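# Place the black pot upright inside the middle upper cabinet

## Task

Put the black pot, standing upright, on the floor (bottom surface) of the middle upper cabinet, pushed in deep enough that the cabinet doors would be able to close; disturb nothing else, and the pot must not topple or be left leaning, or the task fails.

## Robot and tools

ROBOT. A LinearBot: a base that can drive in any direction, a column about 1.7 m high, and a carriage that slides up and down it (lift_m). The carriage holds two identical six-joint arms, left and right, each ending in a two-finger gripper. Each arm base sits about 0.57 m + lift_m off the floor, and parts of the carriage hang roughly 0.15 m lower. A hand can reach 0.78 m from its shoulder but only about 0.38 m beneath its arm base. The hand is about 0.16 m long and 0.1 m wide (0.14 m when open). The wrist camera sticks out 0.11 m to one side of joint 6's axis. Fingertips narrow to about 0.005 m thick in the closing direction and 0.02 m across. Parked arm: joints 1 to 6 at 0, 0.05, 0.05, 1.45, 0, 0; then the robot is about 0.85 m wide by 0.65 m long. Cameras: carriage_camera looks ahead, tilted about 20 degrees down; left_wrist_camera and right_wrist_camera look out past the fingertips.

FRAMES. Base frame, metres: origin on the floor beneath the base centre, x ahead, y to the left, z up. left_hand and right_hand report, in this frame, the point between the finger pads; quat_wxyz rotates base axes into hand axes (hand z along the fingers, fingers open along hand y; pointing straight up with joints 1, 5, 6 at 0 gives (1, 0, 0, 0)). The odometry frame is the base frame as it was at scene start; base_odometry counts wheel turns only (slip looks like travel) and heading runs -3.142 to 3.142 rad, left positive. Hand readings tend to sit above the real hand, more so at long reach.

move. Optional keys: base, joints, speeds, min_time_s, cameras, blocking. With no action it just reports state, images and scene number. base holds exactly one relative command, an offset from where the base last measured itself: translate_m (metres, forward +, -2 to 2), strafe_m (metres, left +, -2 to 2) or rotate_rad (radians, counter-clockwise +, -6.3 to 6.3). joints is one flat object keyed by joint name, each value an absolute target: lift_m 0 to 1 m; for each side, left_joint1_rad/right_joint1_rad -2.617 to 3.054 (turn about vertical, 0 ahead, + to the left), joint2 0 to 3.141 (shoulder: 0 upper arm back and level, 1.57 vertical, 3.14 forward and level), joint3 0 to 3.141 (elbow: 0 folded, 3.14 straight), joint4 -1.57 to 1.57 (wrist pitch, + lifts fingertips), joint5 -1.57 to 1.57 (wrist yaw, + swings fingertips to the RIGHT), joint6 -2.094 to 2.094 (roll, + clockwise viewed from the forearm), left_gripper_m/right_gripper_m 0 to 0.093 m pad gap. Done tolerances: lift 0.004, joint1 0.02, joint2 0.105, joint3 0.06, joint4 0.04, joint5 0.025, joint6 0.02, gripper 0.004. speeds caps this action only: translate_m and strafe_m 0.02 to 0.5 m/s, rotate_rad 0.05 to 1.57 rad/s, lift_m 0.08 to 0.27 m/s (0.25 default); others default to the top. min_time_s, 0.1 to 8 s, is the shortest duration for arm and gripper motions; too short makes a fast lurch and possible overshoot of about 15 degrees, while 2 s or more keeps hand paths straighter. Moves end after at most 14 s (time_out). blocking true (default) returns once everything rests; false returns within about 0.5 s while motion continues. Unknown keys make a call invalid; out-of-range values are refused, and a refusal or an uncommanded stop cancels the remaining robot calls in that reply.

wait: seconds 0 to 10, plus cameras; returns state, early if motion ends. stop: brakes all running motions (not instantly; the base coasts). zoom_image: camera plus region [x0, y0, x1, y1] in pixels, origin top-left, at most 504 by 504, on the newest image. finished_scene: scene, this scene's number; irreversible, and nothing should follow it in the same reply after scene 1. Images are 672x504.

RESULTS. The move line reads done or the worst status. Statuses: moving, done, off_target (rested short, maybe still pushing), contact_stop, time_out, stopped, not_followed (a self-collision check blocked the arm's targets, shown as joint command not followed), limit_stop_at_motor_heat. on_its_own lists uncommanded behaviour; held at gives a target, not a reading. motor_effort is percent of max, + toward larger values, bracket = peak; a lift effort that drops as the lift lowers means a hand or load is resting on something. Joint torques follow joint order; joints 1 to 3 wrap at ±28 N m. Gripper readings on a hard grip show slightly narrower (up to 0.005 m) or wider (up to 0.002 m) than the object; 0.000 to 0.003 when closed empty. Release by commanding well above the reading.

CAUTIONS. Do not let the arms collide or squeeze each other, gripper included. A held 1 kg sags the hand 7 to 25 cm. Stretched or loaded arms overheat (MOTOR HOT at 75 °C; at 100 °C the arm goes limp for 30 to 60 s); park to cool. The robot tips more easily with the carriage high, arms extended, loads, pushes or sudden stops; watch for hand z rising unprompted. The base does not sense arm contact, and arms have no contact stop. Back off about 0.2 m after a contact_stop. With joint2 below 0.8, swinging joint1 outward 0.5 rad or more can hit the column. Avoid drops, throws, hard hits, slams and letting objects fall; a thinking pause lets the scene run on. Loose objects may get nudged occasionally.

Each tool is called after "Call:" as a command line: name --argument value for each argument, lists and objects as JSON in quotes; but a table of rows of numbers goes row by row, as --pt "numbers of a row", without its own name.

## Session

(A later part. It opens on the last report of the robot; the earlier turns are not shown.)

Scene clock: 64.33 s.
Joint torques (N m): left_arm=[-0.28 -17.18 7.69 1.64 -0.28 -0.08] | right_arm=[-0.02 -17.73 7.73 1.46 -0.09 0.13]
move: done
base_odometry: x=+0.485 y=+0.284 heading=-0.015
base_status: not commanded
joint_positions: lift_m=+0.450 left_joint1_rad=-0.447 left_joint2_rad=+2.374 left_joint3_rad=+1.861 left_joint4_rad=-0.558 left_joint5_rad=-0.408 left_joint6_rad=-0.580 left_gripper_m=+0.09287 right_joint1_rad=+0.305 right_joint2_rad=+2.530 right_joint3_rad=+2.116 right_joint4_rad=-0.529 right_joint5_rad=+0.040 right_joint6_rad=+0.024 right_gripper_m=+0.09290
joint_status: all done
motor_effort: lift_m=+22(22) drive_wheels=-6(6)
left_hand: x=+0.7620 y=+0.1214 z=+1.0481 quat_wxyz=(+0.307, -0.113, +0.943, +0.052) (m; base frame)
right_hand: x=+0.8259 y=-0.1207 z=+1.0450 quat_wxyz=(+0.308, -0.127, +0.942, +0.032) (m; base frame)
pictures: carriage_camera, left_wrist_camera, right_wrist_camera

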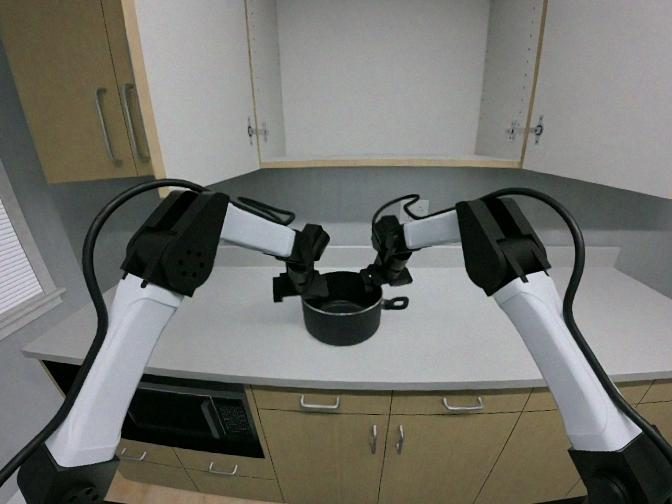

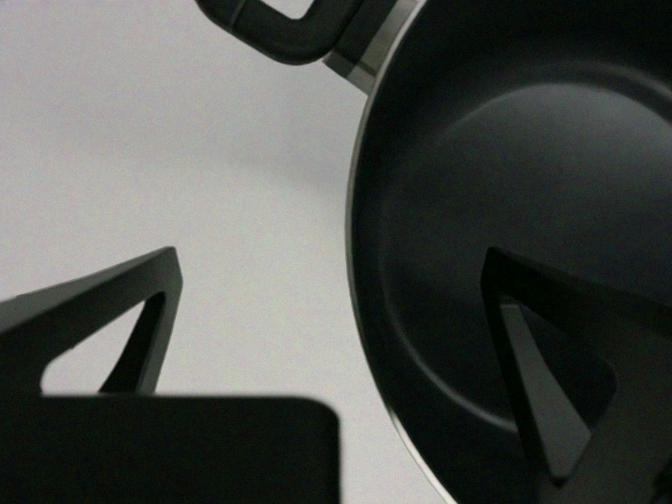

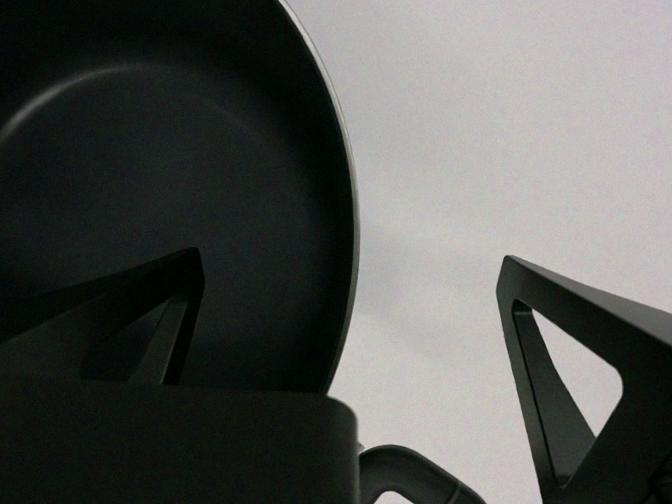

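Call:
move --joints '{"lift_m":0.42}' --speeds '{"lift_m":0.08}' --cameras '["all"]'

Call:
zoom_image --camera "carriage_camera" --region '[250, 200, 450, 350]'

Scene clock: 66.77 s.
Joint torques (N m): left_arm=[-0.35 -17.39 7.64 1.65 -0.29 -0.08] | right_arm=[-0.1 -17.76 7.71 1.49 -0.09 0.14]
move: done
base_odometry: x=+0.485 y=+0.284 heading=-0.015
base_status: not commanded
joint_positions: lift_m=+0.420 left_joint1_rad=-0.447 left_joint2_rad=+2.375 left_joint3_rad=+1.861 left_joint4_rad=-0.557 left_joint5_rad=-0.408 left_joint6_rad=-0.580 left_gripper_m=+0.09287 right_joint1_rad=+0.305 right_joint2_rad=+2.531 right_joint3_rad=+2.116 right_joint4_rad=-0.528 right_joint5_rad=+0.040 right_joint6_rad=+0.024 right_gripper_m=+0.09290
joint_status: all done
motor_effort: lift_m=+21(22) drive_wheels=-6(6)
left_hand: x=+0.7621 y=+0.1215 z=+1.0177 quat_wxyz=(+0.307, -0.113, +0.943, +0.052) (m; base frame)
right_hand: x=+0.8259 y=-0.1207 z=+1.0145 quat_wxyz=(+0.308, -0.127, +0.942, +0.032) (m; base frame)
pictures: carriage_camera, left_wrist_camera, right_wrist_camera

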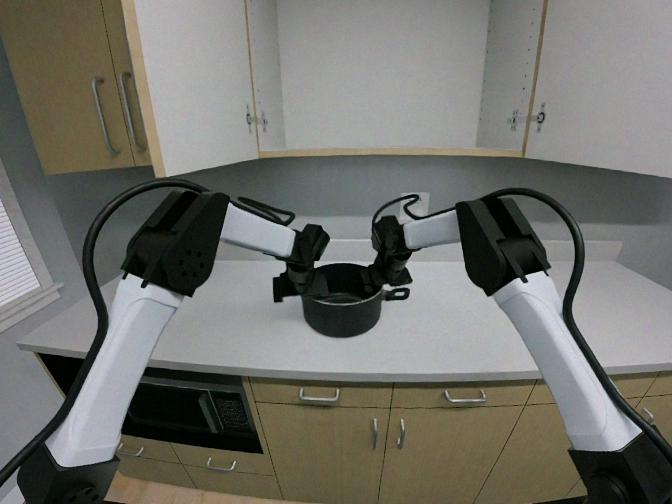

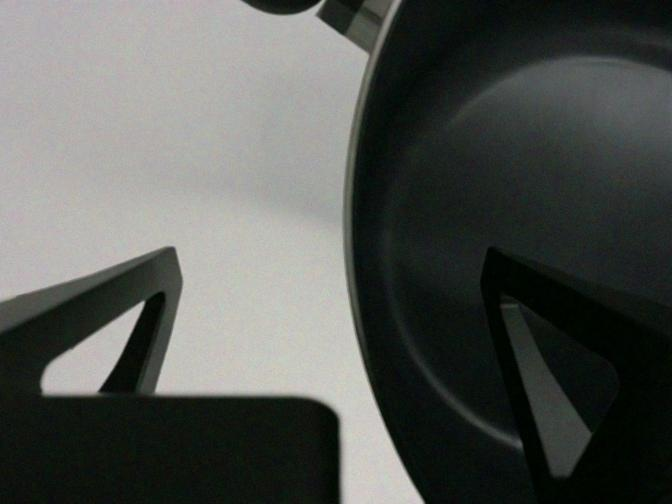

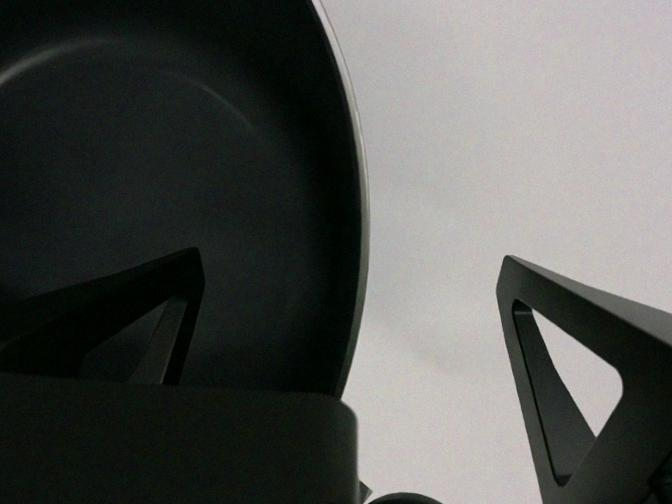

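Scaled by 2.520 from the camera's 672x504 image, which has a finer 960x720 frame.

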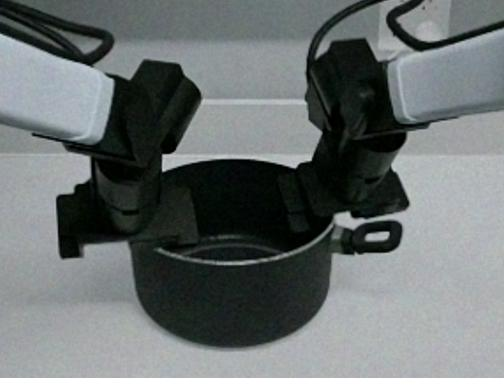

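Call:
move --joints '{"left_gripper_m":0.0,"right_gripper_m":0.0}' --min_time_s 3 --cameras '["all"]'

Scene clock: 71.87 s.
Joint torques (N m): left_arm=[0.13 -17.42 7.62 1.44 -0.17 0.67] | right_arm=[-0.57 -17.83 7.72 1.47 -0.4 -0.64]
move: off_target
base_odometry: x=+0.485 y=+0.284 heading=-0.015
base_status: not commanded
joint_positions: lift_m=+0.420 left_joint1_rad=-0.451 left_joint2_rad=+2.375 left_joint3_rad=+1.862 left_joint4_rad=-0.538 left_joint5_rad=-0.420 left_joint6_rad=-0.649 left_gripper_m=+0.00486 right_joint1_rad=+0.312 right_joint2_rad=+2.531 right_joint3_rad=+2.116 right_joint4_rad=-0.527 right_joint5_rad=+0.070 right_joint6_rad=+0.092 right_gripper_m=+0.00542
joint_status: left_gripper_m off_target (ended at +0.00489, target +0.00000); right_gripper_m off_target (ended at +0.00545, target +0.00000)
motor_effort: lift_m=+21(22) drive_wheels=+1(2)
left_hand: x=+0.7653 y=+0.1193 z=+1.0207 quat_wxyz=(+0.319, -0.147, +0.935, +0.040) (m; base frame)
right_hand: x=+0.8263 y=-0.1217 z=+1.0149 quat_wxyz=(+0.309, -0.094, +0.946, +0.029) (m; base frame)
pictures: carriage_camera, left_wrist_camera, right_wrist_camera

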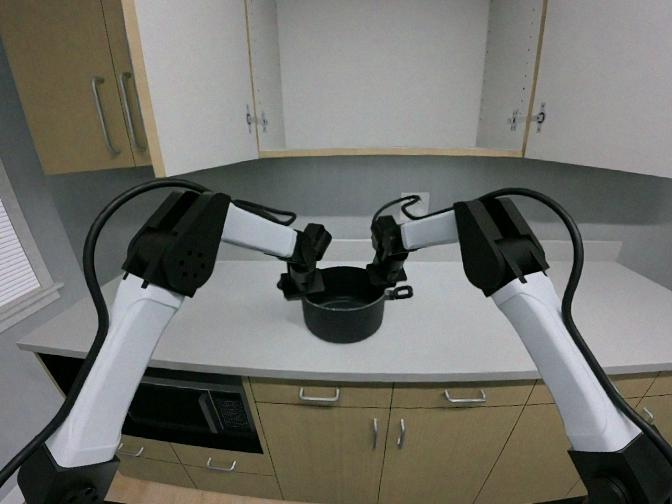

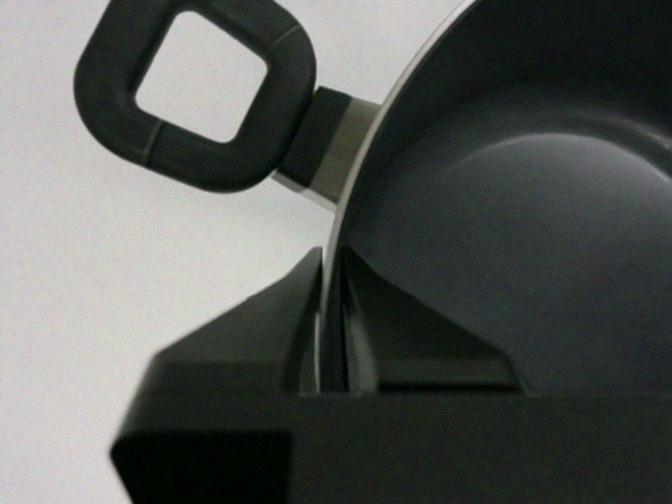

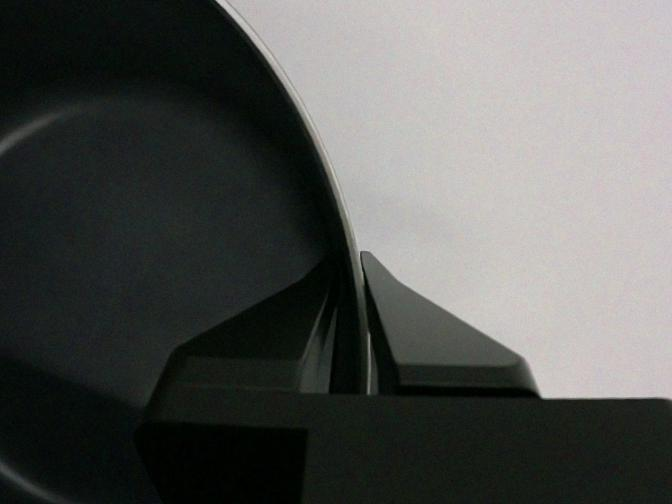

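Call:
move --joints '{"lift_m":0.46}' --speeds '{"lift_m":0.08}' --cameras '["all"]'

Scene clock: 73.43 s.
Joint torques (N m): left_arm=[0.09 -19.66 7.5 1.87 -0.43 0.76] | right_arm=[-1.13 -20.3 7.62 1.79 -0.35 -0.74]
move: done
base_odometry: x=+0.485 y=+0.284 heading=-0.015
base_status: not commanded
joint_positions: lift_m=+0.460 left_joint1_rad=-0.451 left_joint2_rad=+2.399 left_joint3_rad=+1.862 left_joint4_rad=-0.589 left_joint5_rad=-0.393 left_joint6_rad=-0.657 left_gripper_m=+0.00463 right_joint1_rad=+0.319 right_joint2_rad=+2.557 right_joint3_rad=+2.116 right_joint4_rad=-0.568 right_joint5_rad=+0.063 right_joint6_rad=+0.101 right_gripper_m=+0.00534
joint_status: all done
motor_effort: lift_m=+25(28) drive_wheels=-5(6)
left_hand: x=+0.7526 y=+0.1207 z=+1.0401 quat_wxyz=(+0.284, -0.141, +0.947, +0.048) (m; base frame)
right_hand: x=+0.8142 y=-0.1197 z=+1.0332 quat_wxyz=(+0.277, -0.096, +0.956, +0.028) (m; base frame)
pictures: carriage_camera, left_wrist_camera, right_wrist_camera

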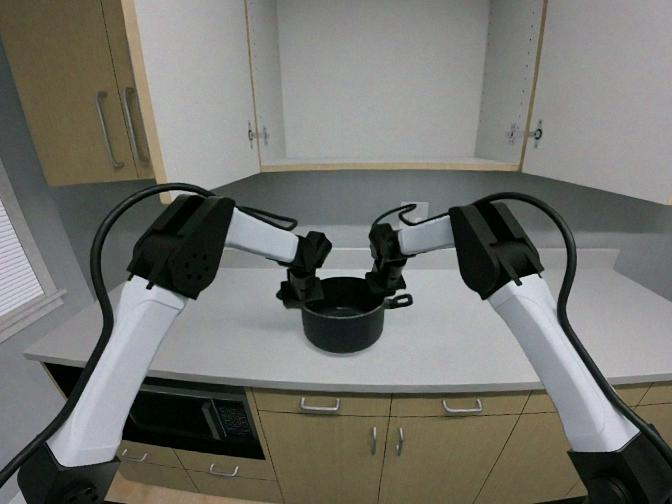

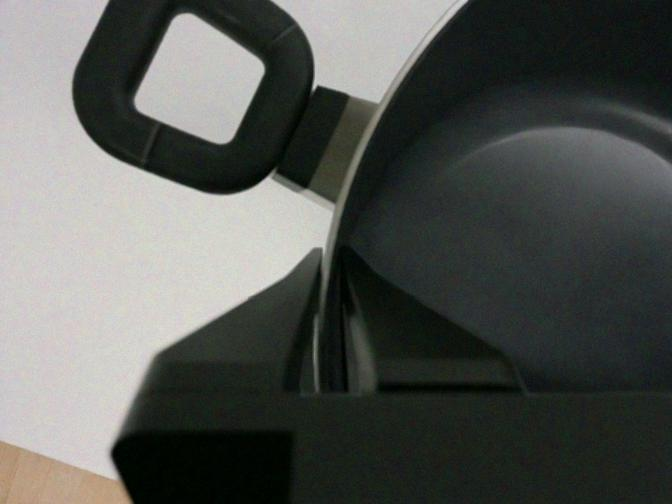

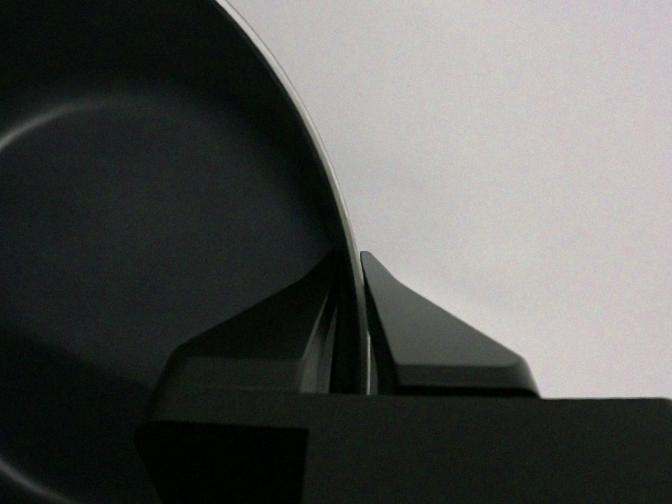

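Call:
move --joints '{"lift_m":0.54}' --speeds '{"lift_m":0.1}' --cameras '["all"]'

Scene clock: 75.20 s.
Joint torques (N m): left_arm=[0.16 -20.46 7.46 1.88 -0.49 0.79] | right_arm=[-1.18 -21.16 7.75 1.82 -0.32 -0.76]
move: done
base_odometry: x=+0.485 y=+0.284 heading=-0.015
base_status: not commanded
joint_positions: lift_m=+0.540 left_joint1_rad=-0.451 left_joint2_rad=+2.406 left_joint3_rad=+1.862 left_joint4_rad=-0.592 left_joint5_rad=-0.388 left_joint6_rad=-0.659 left_gripper_m=+0.00462 right_joint1_rad=+0.319 right_joint2_rad=+2.564 right_joint3_rad=+2.114 right_joint4_rad=-0.569 right_joint5_rad=+0.061 right_joint6_rad=+0.103 right_gripper_m=+0.00533
joint_status: all done
motor_effort: lift_m=+24(29) drive_wheels=+1(7)
left_hand: x=+0.7512 y=+0.1206 z=+1.1159 quat_wxyz=(+0.279, -0.141, +0.949, +0.049) (m; base frame)
right_hand: x=+0.8127 y=-0.1197 z=+1.1084 quat_wxyz=(+0.273, -0.095, +0.957, +0.029) (m; base frame)
pictures: carriage_camera, left_wrist_camera, right_wrist_camera

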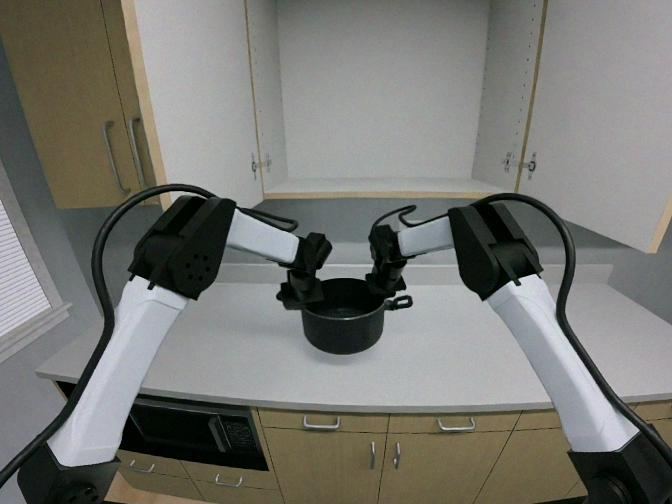

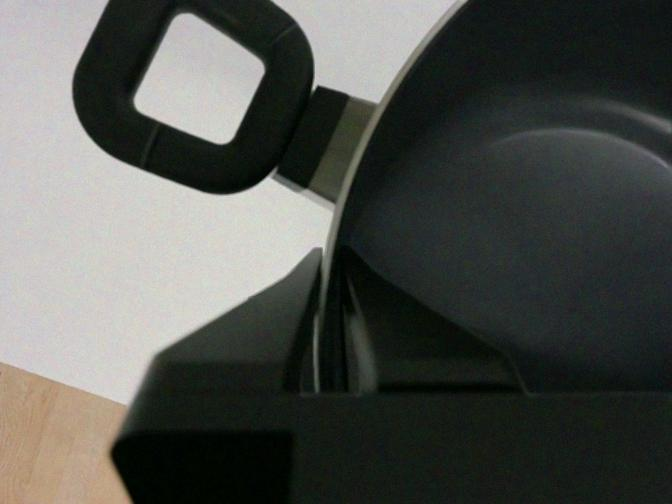

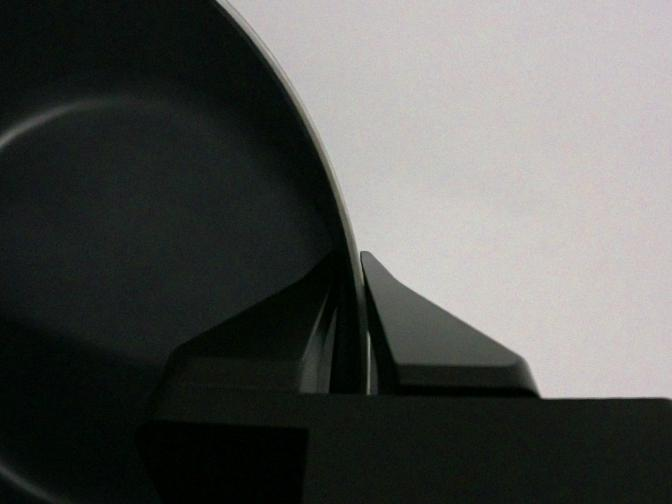

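Call:
move --base '{"translate_m":-0.27}' --speeds '{"translate_m":0.2}'

Call:
move --base '{"strafe_m":-0.14}' --speeds '{"strafe_m":0.15,"lift_m":0.15}' --joints '{"lift_m":0.95,"left_joint2_rad":2.3231,"left_joint3_rad":2.0166,"left_joint4_rad":-0.722,"right_joint2_rad":2.4999,"right_joint3_rad":2.3073,"right_joint4_rad":-0.7078}' --min_time_s 2.5 --cameras '["all"]'

Scene clock: 85.77 s.
Joint torques (N m): left_arm=[0.13 -20.53 7.5 1.92 -0.46 0.78] | right_arm=[-1.24 -21.05 7.72 1.81 -0.33 -0.77]
move: done
base_odometry: x=+0.215 y=+0.288 heading=-0.015
base_status: done
joint_positions: lift_m=+0.540 left_joint1_rad=-0.451 left_joint2_rad=+2.406 left_joint3_rad=+1.862 left_joint4_rad=-0.593 left_joint5_rad=-0.388 left_joint6_rad=-0.659 left_gripper_m=+0.00462 right_joint1_rad=+0.319 right_joint2_rad=+2.564 right_joint3_rad=+2.114 right_joint4_rad=-0.570 right_joint5_rad=+0.061 right_joint6_rad=+0.103 right_gripper_m=+0.00533
joint_status: not commanded
motor_effort: lift_m=+24(24) drive_wheels=-3(13)
left_hand: x=+0.7509 y=+0.1208 z=+1.1158 quat_wxyz=(+0.279, -0.141, +0.949, +0.049) (m; base frame)
right_hand: x=+0.8124 y=-0.1195 z=+1.1083 quat_wxyz=(+0.272, -0.096, +0.957, +0.029) (m; base frame)
pictures: none

Scene clock: 88.97 s.
Joint torques (N m): left_arm=[0.31 -23.91 9.51 1.64 -0.65 0.84] | right_arm=[-0.98 -23.23 10.63 1.56 -0.32 -0.76]
move: done
base_odometry: x=+0.212 y=+0.148 heading=-0.015
base_status: done
joint_positions: lift_m=+0.950 left_joint1_rad=-0.453 left_joint2_rad=+2.403 left_joint3_rad=+1.979 left_joint4_rad=-0.750 left_joint5_rad=-0.370 left_joint6_rad=-0.665 left_gripper_m=+0.00456 right_joint1_rad=+0.316 right_joint2_rad=+2.570 right_joint3_rad=+2.250 right_joint4_rad=-0.740 right_joint5_rad=+0.058 right_joint6_rad=+0.103 right_gripper_m=+0.00530
joint_status: all done
motor_effort: lift_m=+25(30) drive_wheels=-3(10)
left_hand: x=+0.7489 y=+0.1175 z=+1.5512 quat_wxyz=(+0.260, -0.138, +0.954, +0.050) (m; base frame)
right_hand: x=+0.8099 y=-0.1219 z=+1.5440 quat_wxyz=(+0.253, -0.096, +0.962, +0.025) (m; base frame)
pictures: carriage_camera, left_wrist_camera, right_wrist_camera

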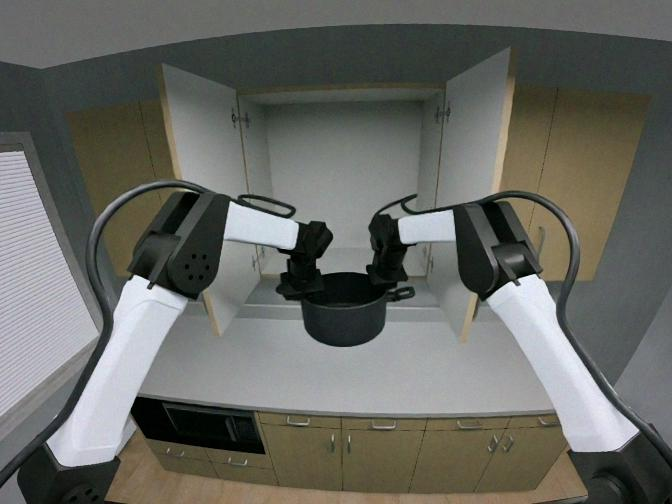

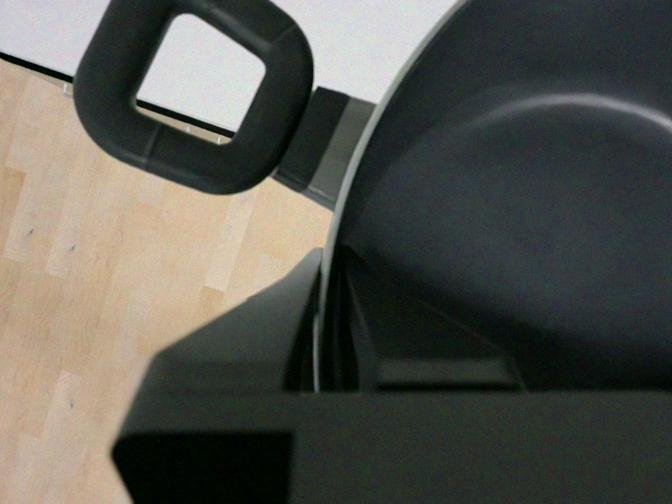

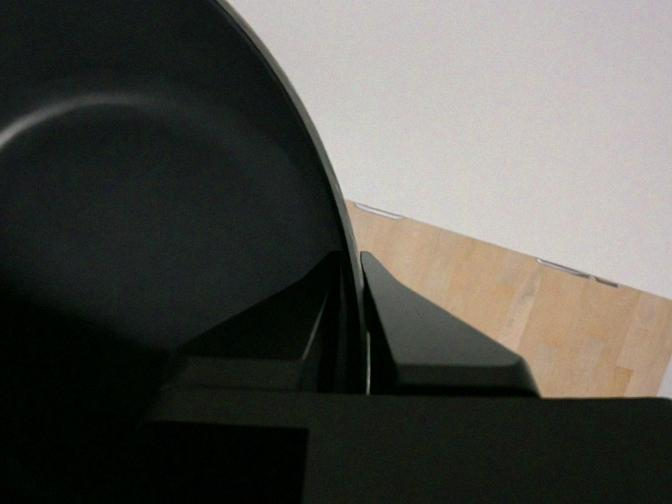

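Call:
zoom_image --camera "carriage_camera" --region '[220, 200, 480, 400]'

Scaled by 1.938 from the camera's 672x504 image, which has a finer 960x720 frame.

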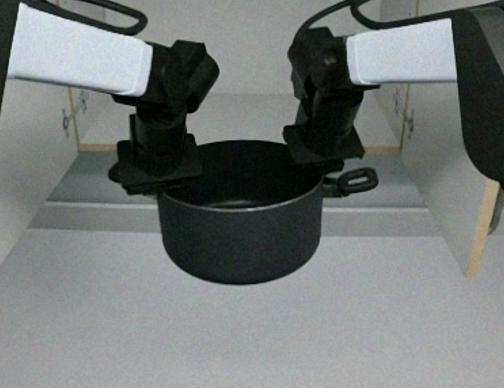

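Call:
move --base '{"translate_m":0.12}' --speeds '{"translate_m":0.15,"lift_m":0.15}' --joints '{"lift_m":1.0}' --cameras '["all"]'

Call:
zoom_image --camera "carriage_camera" --region '[220, 200, 480, 400]'

Scene clock: 93.53 s.
Joint torques (N m): left_arm=[0.27 -23.62 9.44 1.73 -0.67 0.91] | right_arm=[-0.96 -23.34 10.3 1.64 -0.24 -0.74]
move: done
base_odometry: x=+0.332 y=+0.146 heading=-0.016
base_status: done
joint_positions: lift_m=+1.000 left_joint1_rad=-0.453 left_joint2_rad=+2.400 left_joint3_rad=+1.980 left_joint4_rad=-0.759 left_joint5_rad=-0.368 left_joint6_rad=-0.670 left_gripper_m=+0.00456 right_joint1_rad=+0.316 right_joint2_rad=+2.570 right_joint3_rad=+2.253 right_joint4_rad=-0.746 right_joint5_rad=+0.054 right_joint6_rad=+0.103 right_gripper_m=+0.00530
joint_status: all done
motor_effort: lift_m=+24(30) drive_wheels=-6(11)
left_hand: x=+0.7475 y=+0.1178 z=+1.6022 quat_wxyz=(+0.258, -0.140, +0.955, +0.050) (m; base frame)
right_hand: x=+0.8090 y=-0.1214 z=+1.5943 quat_wxyz=(+0.251, -0.096, +0.963, +0.027) (m; base frame)
pictures: carriage_camera, left_wrist_camera, right_wrist_camera

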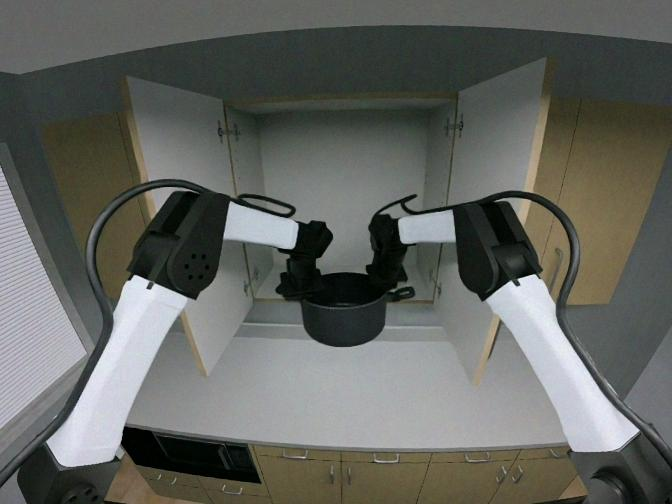

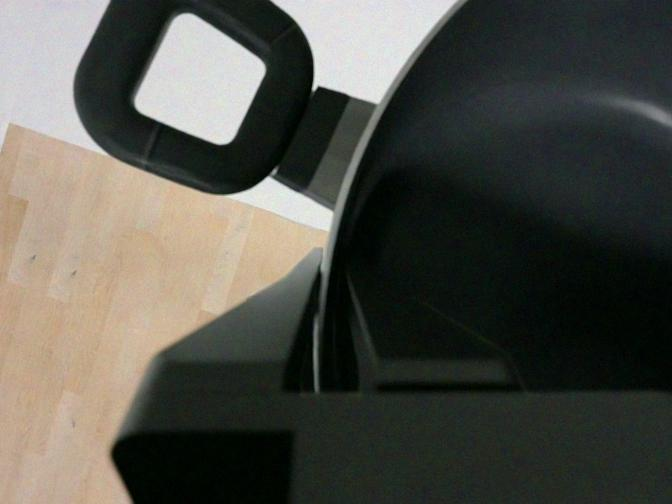

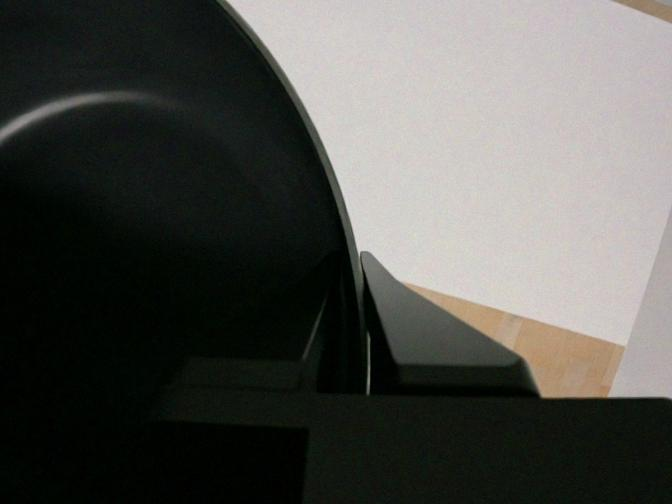

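Scaled by 1.938 from the camera's 672x504 image, which has a finer 960x720 frame.

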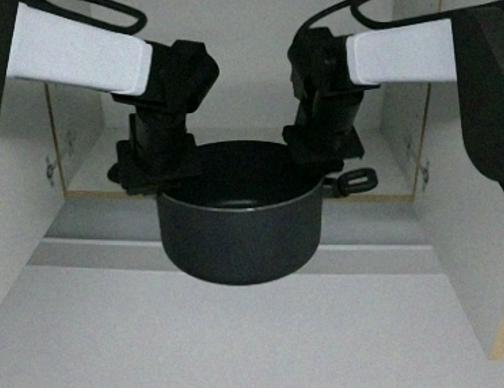

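Call:
move --joints '{"left_joint2_rad":2.225,"right_joint2_rad":2.40}' --min_time_s 2 --cameras '["carriage_camera"]'

Call:
zoom_image --camera "carriage_camera" --region '[220, 200, 480, 400]'

Scene clock: 97.23 s.
Joint torques (N m): left_arm=[0.32 -27.07 9.5 1.89 -0.48 0.86] | right_arm=[-1.01 -27.18 10.36 1.82 -0.33 -0.74]
move: off_target
MOTOR HOT: joint 2 (shoulder) of the left arm reports 77 °C; the controller stops that arm at 100 °C. To cool a motor, set the load down, stop pushing, or move to a pose that needs little force.
base_odometry: x=+0.332 y=+0.146 heading=-0.016
base_status: not commanded
joint_positions: lift_m=+1.000 left_joint1_rad=-0.453 left_joint2_rad=+2.340 left_joint3_rad=+1.980 left_joint4_rad=-0.764 left_joint5_rad=-0.388 left_joint6_rad=-0.665 left_gripper_m=+0.00456 right_joint1_rad=+0.317 right_joint2_rad=+2.510 right_joint3_rad=+2.253 right_joint4_rad=-0.753 right_joint5_rad=+0.062 right_joint6_rad=+0.101 right_gripper_m=+0.00530
joint_status: left_joint2_rad off_target (ended at +2.340, target +2.225); right_joint2_rad off_target (ended at +2.510, target +2.400)
motor_effort: lift_m=+25(25) drive_wheels=-6(7)
left_hand: x=+0.7511 y=+0.1196 z=+1.6351 quat_wxyz=(+0.284, -0.144, +0.947, +0.044) (m; base frame)
right_hand: x=+0.8122 y=-0.1211 z=+1.6290 quat_wxyz=(+0.277, -0.095, +0.956, +0.028) (m; base frame)
pictures: carriage_camera

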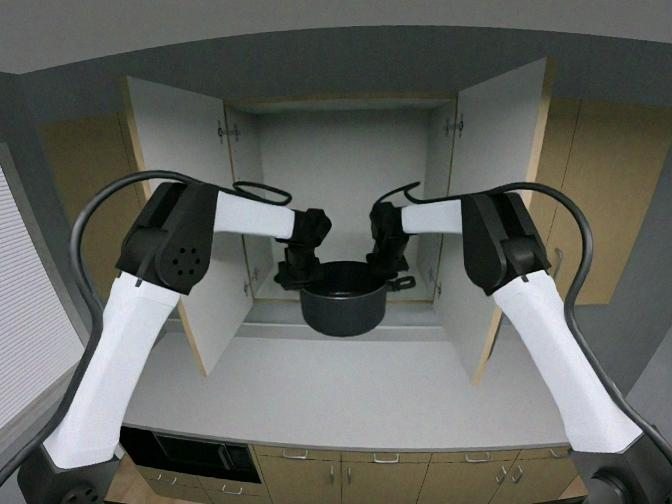

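Scaled by 1.938 from the camera's 672x504 image, which has a finer 960x720 frame.

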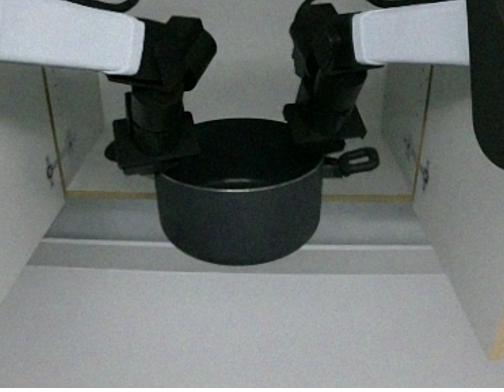

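Call:
move --base '{"translate_m":0.27}' --speeds '{"translate_m":0.2}' --cameras '["all"]'

Call:
zoom_image --camera "carriage_camera" --region '[220, 200, 480, 400]'

Scene clock: 100.33 s.
Joint torques (N m): left_arm=[0.38 -26.76 9.52 1.96 -0.48 0.85] | right_arm=[-1.18 -26.82 10.43 1.87 -0.37 -0.72]
move: done
MOTOR HOT: still on. Joint 2 (shoulder) of the left arm reports 81 °C.
base_odometry: x=+0.602 y=+0.141 heading=-0.016
base_status: done
joint_positions: lift_m=+1.000 left_joint1_rad=-0.454 left_joint2_rad=+2.337 left_joint3_rad=+1.980 left_joint4_rad=-0.773 left_joint5_rad=-0.388 left_joint6_rad=-0.664 left_gripper_m=+0.00456 right_joint1_rad=+0.319 right_joint2_rad=+2.508 right_joint3_rad=+2.253 right_joint4_rad=-0.759 right_joint5_rad=+0.062 right_joint6_rad=+0.101 right_gripper_m=+0.00530
joint_status: not commanded
motor_effort: lift_m=+25(25) drive_wheels=-6(10)
left_hand: x=+0.7494 y=+0.1198 z=+1.6358 quat_wxyz=(+0.282, -0.143, +0.948, +0.046) (m; base frame)
right_hand: x=+0.8108 y=-0.1208 z=+1.6297 quat_wxyz=(+0.275, -0.096, +0.956, +0.028) (m; base frame)
pictures: carriage_camera, left_wrist_camera, right_wrist_camera

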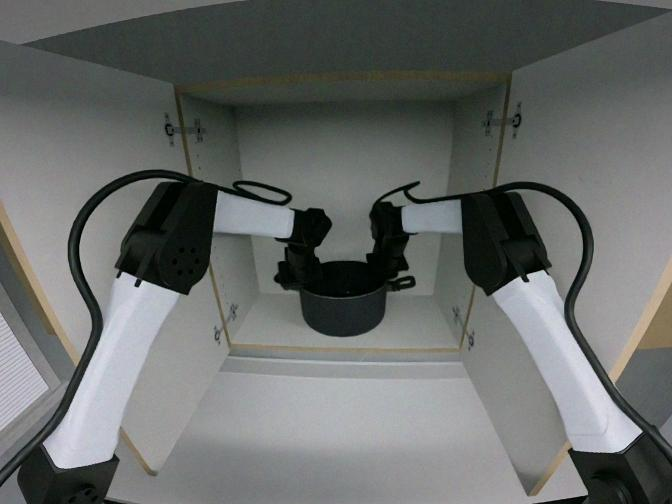

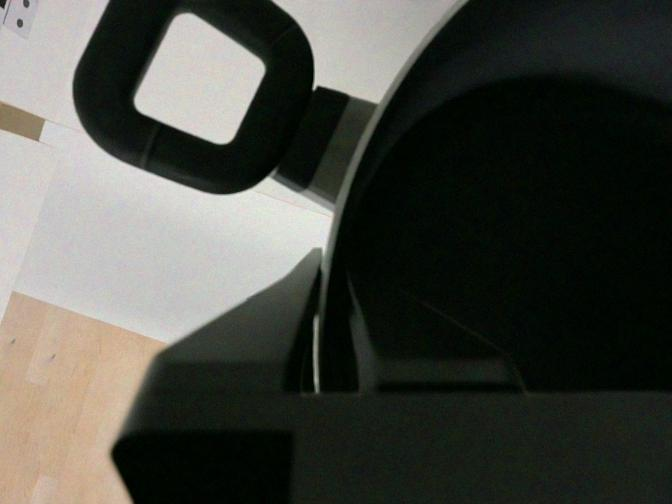

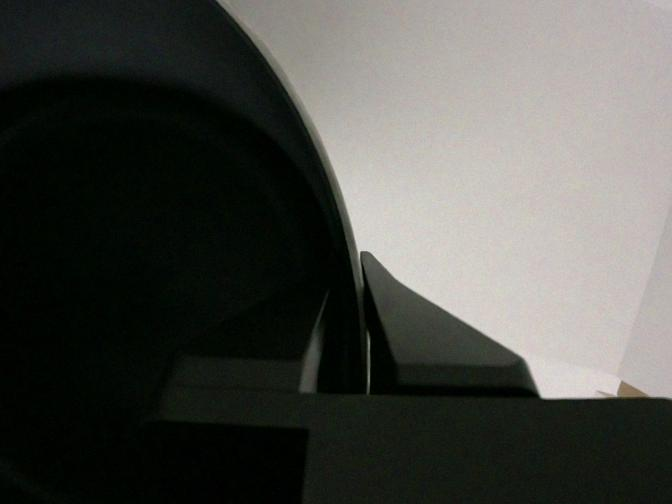

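Scaled by 1.938 from the camera's 672x504 image, which has a finer 960x720 frame.

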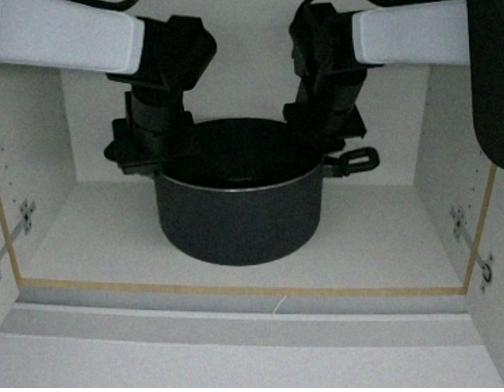

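Call:
move --joints '{"lift_m":0.94}' --speeds '{"lift_m":0.1}' --cameras '["carriage_camera"]'

Call:
move --joints '{"lift_m":0.92}' --speeds '{"lift_m":0.08}' --cameras '["carriage_camera"]'

Scene clock: 102.37 s.
Joint torques (N m): left_arm=[0.39 -25.43 9.58 2.03 -0.44 0.85] | right_arm=[-1.28 -25.51 10.43 1.88 -0.39 -0.74]
move: done
MOTOR HOT: still on. Joint 2 (shoulder) of the left arm reports 83 °C.
base_odometry: x=+0.602 y=+0.141 heading=-0.016
base_status: not commanded
joint_positions: lift_m=+0.940 left_joint1_rad=-0.454 left_joint2_rad=+2.324 left_joint3_rad=+1.980 left_joint4_rad=-0.778 left_joint5_rad=-0.392 left_joint6_rad=-0.664 left_gripper_m=+0.00456 right_joint1_rad=+0.321 right_joint2_rad=+2.495 right_joint3_rad=+2.253 right_joint4_rad=-0.763 right_joint5_rad=+0.065 right_joint6_rad=+0.101 right_gripper_m=+0.00530
joint_status: all done
motor_effort: lift_m=+23(24) drive_wheels=-6(6)
left_hand: x=+0.7492 y=+0.1205 z=+1.5827 quat_wxyz=(+0.286, -0.144, +0.946, +0.045) (m; base frame)
right_hand: x=+0.8105 y=-0.1202 z=+1.5769 quat_wxyz=(+0.279, -0.096, +0.955, +0.028) (m; base frame)
pictures: carriage_camera

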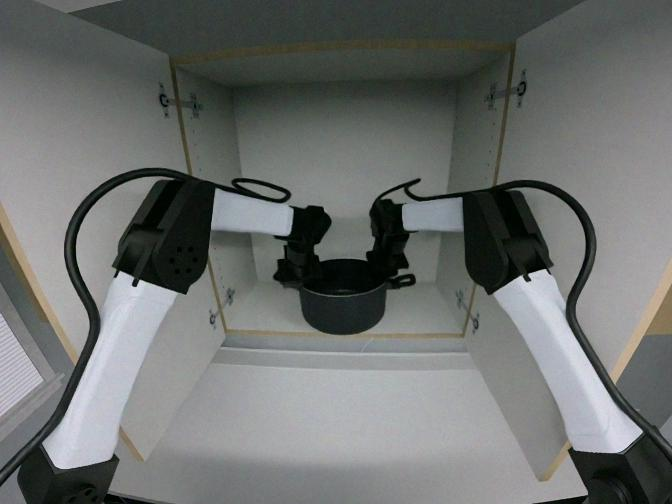

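Scene clock: 102.97 s.
Joint torques (N m): left_arm=[0.36 -24.75 9.59 2.05 -0.41 0.84] | right_arm=[-1.29 -24.99 10.43 1.92 -0.4 -0.76]
move: done
MOTOR HOT: still on. Joint 2 (shoulder) of the left arm reports 83 °C.
base_odometry: x=+0.602 y=+0.141 heading=-0.016
base_status: not commanded
joint_positions: lift_m=+0.920 left_joint1_rad=-0.454 left_joint2_rad=+2.318 left_joint3_rad=+1.980 left_joint4_rad=-0.778 left_joint5_rad=-0.393 left_joint6_rad=-0.664 left_gripper_m=+0.00456 right_joint1_rad=+0.321 right_joint2_rad=+2.490 right_joint3_rad=+2.253 right_joint4_rad=-0.764 right_joint5_rad=+0.066 right_joint6_rad=+0.101 right_gripper_m=+0.00530
joint_status: all done
motor_effort: lift_m=+23(24) drive_wheels=+1(6)
left_hand: x=+0.7495 y=+0.1207 z=+1.5658 quat_wxyz=(+0.288, -0.144, +0.946, +0.044) (m; base frame)
right_hand: x=+0.8107 y=-0.1203 z=+1.5601 quat_wxyz=(+0.282, -0.096, +0.954, +0.028) (m; base frame)
pictures: carriage_camera

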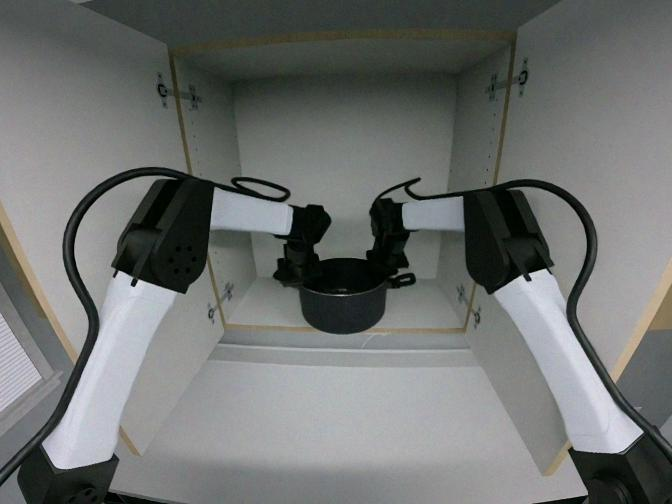

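Call:
move --joints '{"lift_m":0.955}'

Call:
move --base '{"translate_m":0.05}' --speeds '{"translate_m":0.15}'

Call:
move --joints '{"lift_m":0.91}' --speeds '{"lift_m":0.08}' --cameras '["carriage_camera"]'

Scene clock: 105.60 s.
Joint torques (N m): left_arm=[0.44 -23.32 9.69 2.09 -0.37 0.82] | right_arm=[-1.36 -23.54 10.39 1.95 -0.4 -0.73]
move: done
MOTOR HOT: still on. Joint 2 (shoulder) of the left arm reports 84 °C.
base_odometry: x=+0.602 y=+0.141 heading=-0.016
base_status: not commanded
joint_positions: lift_m=+0.955 left_joint1_rad=-0.454 left_joint2_rad=+2.304 left_joint3_rad=+1.980 left_joint4_rad=-0.779 left_joint5_rad=-0.398 left_joint6_rad=-0.662 left_gripper_m=+0.00456 right_joint1_rad=+0.321 right_joint2_rad=+2.476 right_joint3_rad=+2.253 right_joint4_rad=-0.765 right_joint5_rad=+0.068 right_joint6_rad=+0.102 right_gripper_m=+0.00530
joint_status: all done
motor_effort: lift_m=+24(30) drive_wheels=+1(7)
left_hand: x=+0.7500 y=+0.1211 z=+1.6086 quat_wxyz=(+0.295, -0.145, +0.944, +0.043) (m; base frame)
right_hand: x=+0.8111 y=-0.1201 z=+1.6030 quat_wxyz=(+0.288, -0.095, +0.953, +0.028) (m; base frame)
pictures: none

Scene clock: 107.17 s.
Joint torques (N m): left_arm=[0.55 -23.25 9.63 2.12 -0.36 0.82] | right_arm=[-1.39 -23.53 10.4 2 -0.42 -0.74]
move: done
MOTOR HOT: still on. Joint 2 (shoulder) of the left arm reports 85 °C.
base_odometry: x=+0.652 y=+0.140 heading=-0.017
base_status: done
joint_positions: lift_m=+0.955 left_joint1_rad=-0.455 left_joint2_rad=+2.304 left_joint3_rad=+1.980 left_joint4_rad=-0.780 left_joint5_rad=-0.399 left_joint6_rad=-0.662 left_gripper_m=+0.00456 right_joint1_rad=+0.321 right_joint2_rad=+2.476 right_joint3_rad=+2.253 right_joint4_rad=-0.766 right_joint5_rad=+0.068 right_joint6_rad=+0.102 right_gripper_m=+0.00530
joint_status: not commanded
motor_effort: lift_m=+24(24) drive_wheels=+2(12)
left_hand: x=+0.7495 y=+0.1207 z=+1.6084 quat_wxyz=(+0.294, -0.144, +0.944, +0.043) (m; base frame)
right_hand: x=+0.8108 y=-0.1202 z=+1.6028 quat_wxyz=(+0.287, -0.095, +0.953, +0.028) (m; base frame)
pictures: none

Scene clock: 108.13 s.
Joint torques (N m): left_arm=[0.54 -23.28 9.57 2.11 -0.39 0.82] | right_arm=[-1.44 -23.38 10.48 2.01 -0.43 -0.73]
move: done
MOTOR HOT: still on. Joint 2 (shoulder) of the left arm reports 86 °C.
base_odometry: x=+0.652 y=+0.140 heading=-0.017
base_status: not commanded
joint_positions: lift_m=+0.910 left_joint1_rad=-0.455 left_joint2_rad=+2.304 left_joint3_rad=+1.980 left_joint4_rad=-0.782 left_joint5_rad=-0.398 left_joint6_rad=-0.662 left_gripper_m=+0.00456 right_joint1_rad=+0.322 right_joint2_rad=+2.476 right_joint3_rad=+2.253 right_joint4_rad=-0.767 right_joint5_rad=+0.068 right_joint6_rad=+0.102 right_gripper_m=+0.00530
joint_status: all done
motor_effort: lift_m=+23(23) drive_wheels=-6(6)
left_hand: x=+0.7492 y=+0.1207 z=+1.5635 quat_wxyz=(+0.294, -0.144, +0.944, +0.043) (m; base frame)
right_hand: x=+0.8105 y=-0.1201 z=+1.5579 quat_wxyz=(+0.287, -0.095, +0.953, +0.028) (m; base frame)
pictures: carriage_camera

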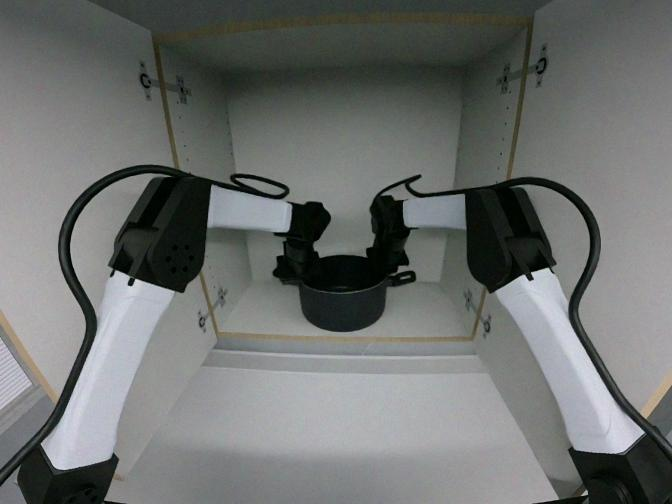

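Call:
move --joints '{"lift_m":0.88}' --speeds '{"lift_m":0.08}'

Call:
move --joints '{"lift_m":0.86}' --speeds '{"lift_m":0.08}' --cameras '["carriage_camera"]'

Scene clock: 109.83 s.
Joint torques (N m): left_arm=[0.55 -23.15 9.54 2.1 -0.38 0.82] | right_arm=[-1.39 -23.34 10.39 1.98 -0.39 -0.74]
move: done
MOTOR HOT: still on. Joint 2 (shoulder) of the left arm reports 86 °C.
base_odometry: x=+0.652 y=+0.140 heading=-0.017
base_status: not commanded
joint_positions: lift_m=+0.880 left_joint1_rad=-0.455 left_joint2_rad=+2.303 left_joint3_rad=+1.980 left_joint4_rad=-0.782 left_joint5_rad=-0.398 left_joint6_rad=-0.662 left_gripper_m=+0.00456 right_joint1_rad=+0.322 right_joint2_rad=+2.475 right_joint3_rad=+2.253 right_joint4_rad=-0.767 right_joint5_rad=+0.069 right_joint6_rad=+0.102 right_gripper_m=+0.00530
joint_status: all done
motor_effort: lift_m=+23(23) drive_wheels=+1(8)
left_hand: x=+0.7492 y=+0.1208 z=+1.5337 quat_wxyz=(+0.294, -0.144, +0.944, +0.043) (m; base frame)
right_hand: x=+0.8106 y=-0.1202 z=+1.5284 quat_wxyz=(+0.287, -0.095, +0.953, +0.028) (m; base frame)
pictures: none

Scene clock: 110.50 s.
Joint torques (N m): left_arm=[0.57 -23.25 9.62 2.13 -0.38 0.83] | right_arm=[-1.43 -23.3 10.39 2 -0.41 -0.74]
move: done
MOTOR HOT: still on. Joint 2 (shoulder) of the left arm reports 87 °C.
base_odometry: x=+0.652 y=+0.140 heading=-0.017
base_status: not commanded
joint_positions: lift_m=+0.860 left_joint1_rad=-0.455 left_joint2_rad=+2.303 left_joint3_rad=+1.980 left_joint4_rad=-0.782 left_joint5_rad=-0.398 left_joint6_rad=-0.662 left_gripper_m=+0.00456 right_joint1_rad=+0.322 right_joint2_rad=+2.475 right_joint3_rad=+2.253 right_joint4_rad=-0.768 right_joint5_rad=+0.069 right_joint6_rad=+0.102 right_gripper_m=+0.00530
joint_status: all done
motor_effort: lift_m=+23(24) drive_wheels=-6(7)
left_hand: x=+0.7491 y=+0.1207 z=+1.5136 quat_wxyz=(+0.294, -0.144, +0.944, +0.043) (m; base frame)
right_hand: x=+0.8105 y=-0.1202 z=+1.5082 quat_wxyz=(+0.287, -0.095, +0.953, +0.028) (m; base frame)
pictures: carriage_camera

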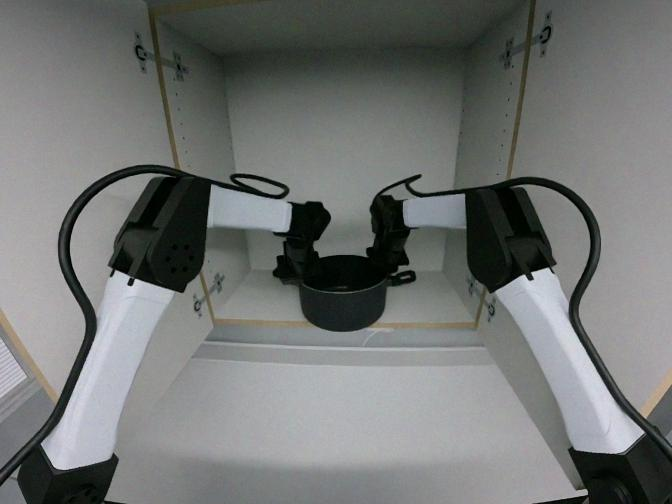

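Call:
move --joints '{"lift_m":0.84}' --speeds '{"lift_m":0.08}'

Call:
move --joints '{"lift_m":0.825}' --speeds '{"lift_m":0.08}' --cameras '["carriage_camera"]'

Scene clock: 111.63 s.
Joint torques (N m): left_arm=[0.59 -22.46 9.26 1.94 -0.17 0.71] | right_arm=[-1.28 -23.06 9.77 1.75 -0.42 -0.65]
move: done
MOTOR HOT: still on. Joint 2 (shoulder) of the left arm reports 87 °C.
base_odometry: x=+0.652 y=+0.140 heading=-0.017
base_status: not commanded
joint_positions: lift_m=+0.840 left_joint1_rad=-0.456 left_joint2_rad=+2.296 left_joint3_rad=+1.984 left_joint4_rad=-0.760 left_joint5_rad=-0.419 left_joint6_rad=-0.652 left_gripper_m=+0.00443 right_joint1_rad=+0.320 right_joint2_rad=+2.472 right_joint3_rad=+2.261 right_joint4_rad=-0.741 right_joint5_rad=+0.069 right_joint6_rad=+0.094 right_gripper_m=+0.00520
joint_status: all done
motor_effort: lift_m=+21(22) drive_wheels=+1(6)
left_hand: x=+0.7551 y=+0.1214 z=+1.5028 quat_wxyz=(+0.312, -0.144, +0.938, +0.045) (m; base frame)
right_hand: x=+0.8176 y=-0.1191 z=+1.4975 quat_wxyz=(+0.305, -0.097, +0.947, +0.030) (m; base frame)
pictures: none

Scene clock: 112.20 s.
Joint torques (N m): left_arm=[0.64 -19.86 8.79 2.07 -0.18 0.72] | right_arm=[-1.24 -20.52 9.24 1.97 -0.45 -0.68]
move: done
MOTOR HOT: still on. Joint 2 (shoulder) of the left arm reports 87 °C.
base_odometry: x=+0.652 y=+0.140 heading=-0.017
base_status: not commanded
joint_positions: lift_m=+0.825 left_joint1_rad=-0.456 left_joint2_rad=+2.272 left_joint3_rad=+1.990 left_joint4_rad=-0.769 left_joint5_rad=-0.419 left_joint6_rad=-0.652 left_gripper_m=+0.00443 right_joint1_rad=+0.320 right_joint2_rad=+2.449 right_joint3_rad=+2.270 right_joint4_rad=-0.757 right_joint5_rad=+0.071 right_joint6_rad=+0.096 right_gripper_m=+0.00520
joint_status: all done
motor_effort: lift_m=+20(21) drive_wheels=+1(6)
left_hand: x=+0.7551 y=+0.1214 z=+1.5024 quat_wxyz=(+0.320, -0.146, +0.935, +0.039) (m; base frame)
right_hand: x=+0.8167 y=-0.1197 z=+1.4978 quat_wxyz=(+0.312, -0.095, +0.945, +0.031) (m; base frame)
pictures: carriage_camera

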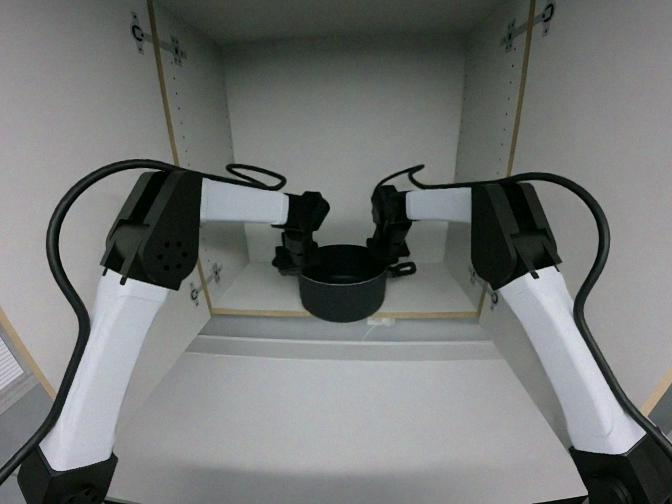

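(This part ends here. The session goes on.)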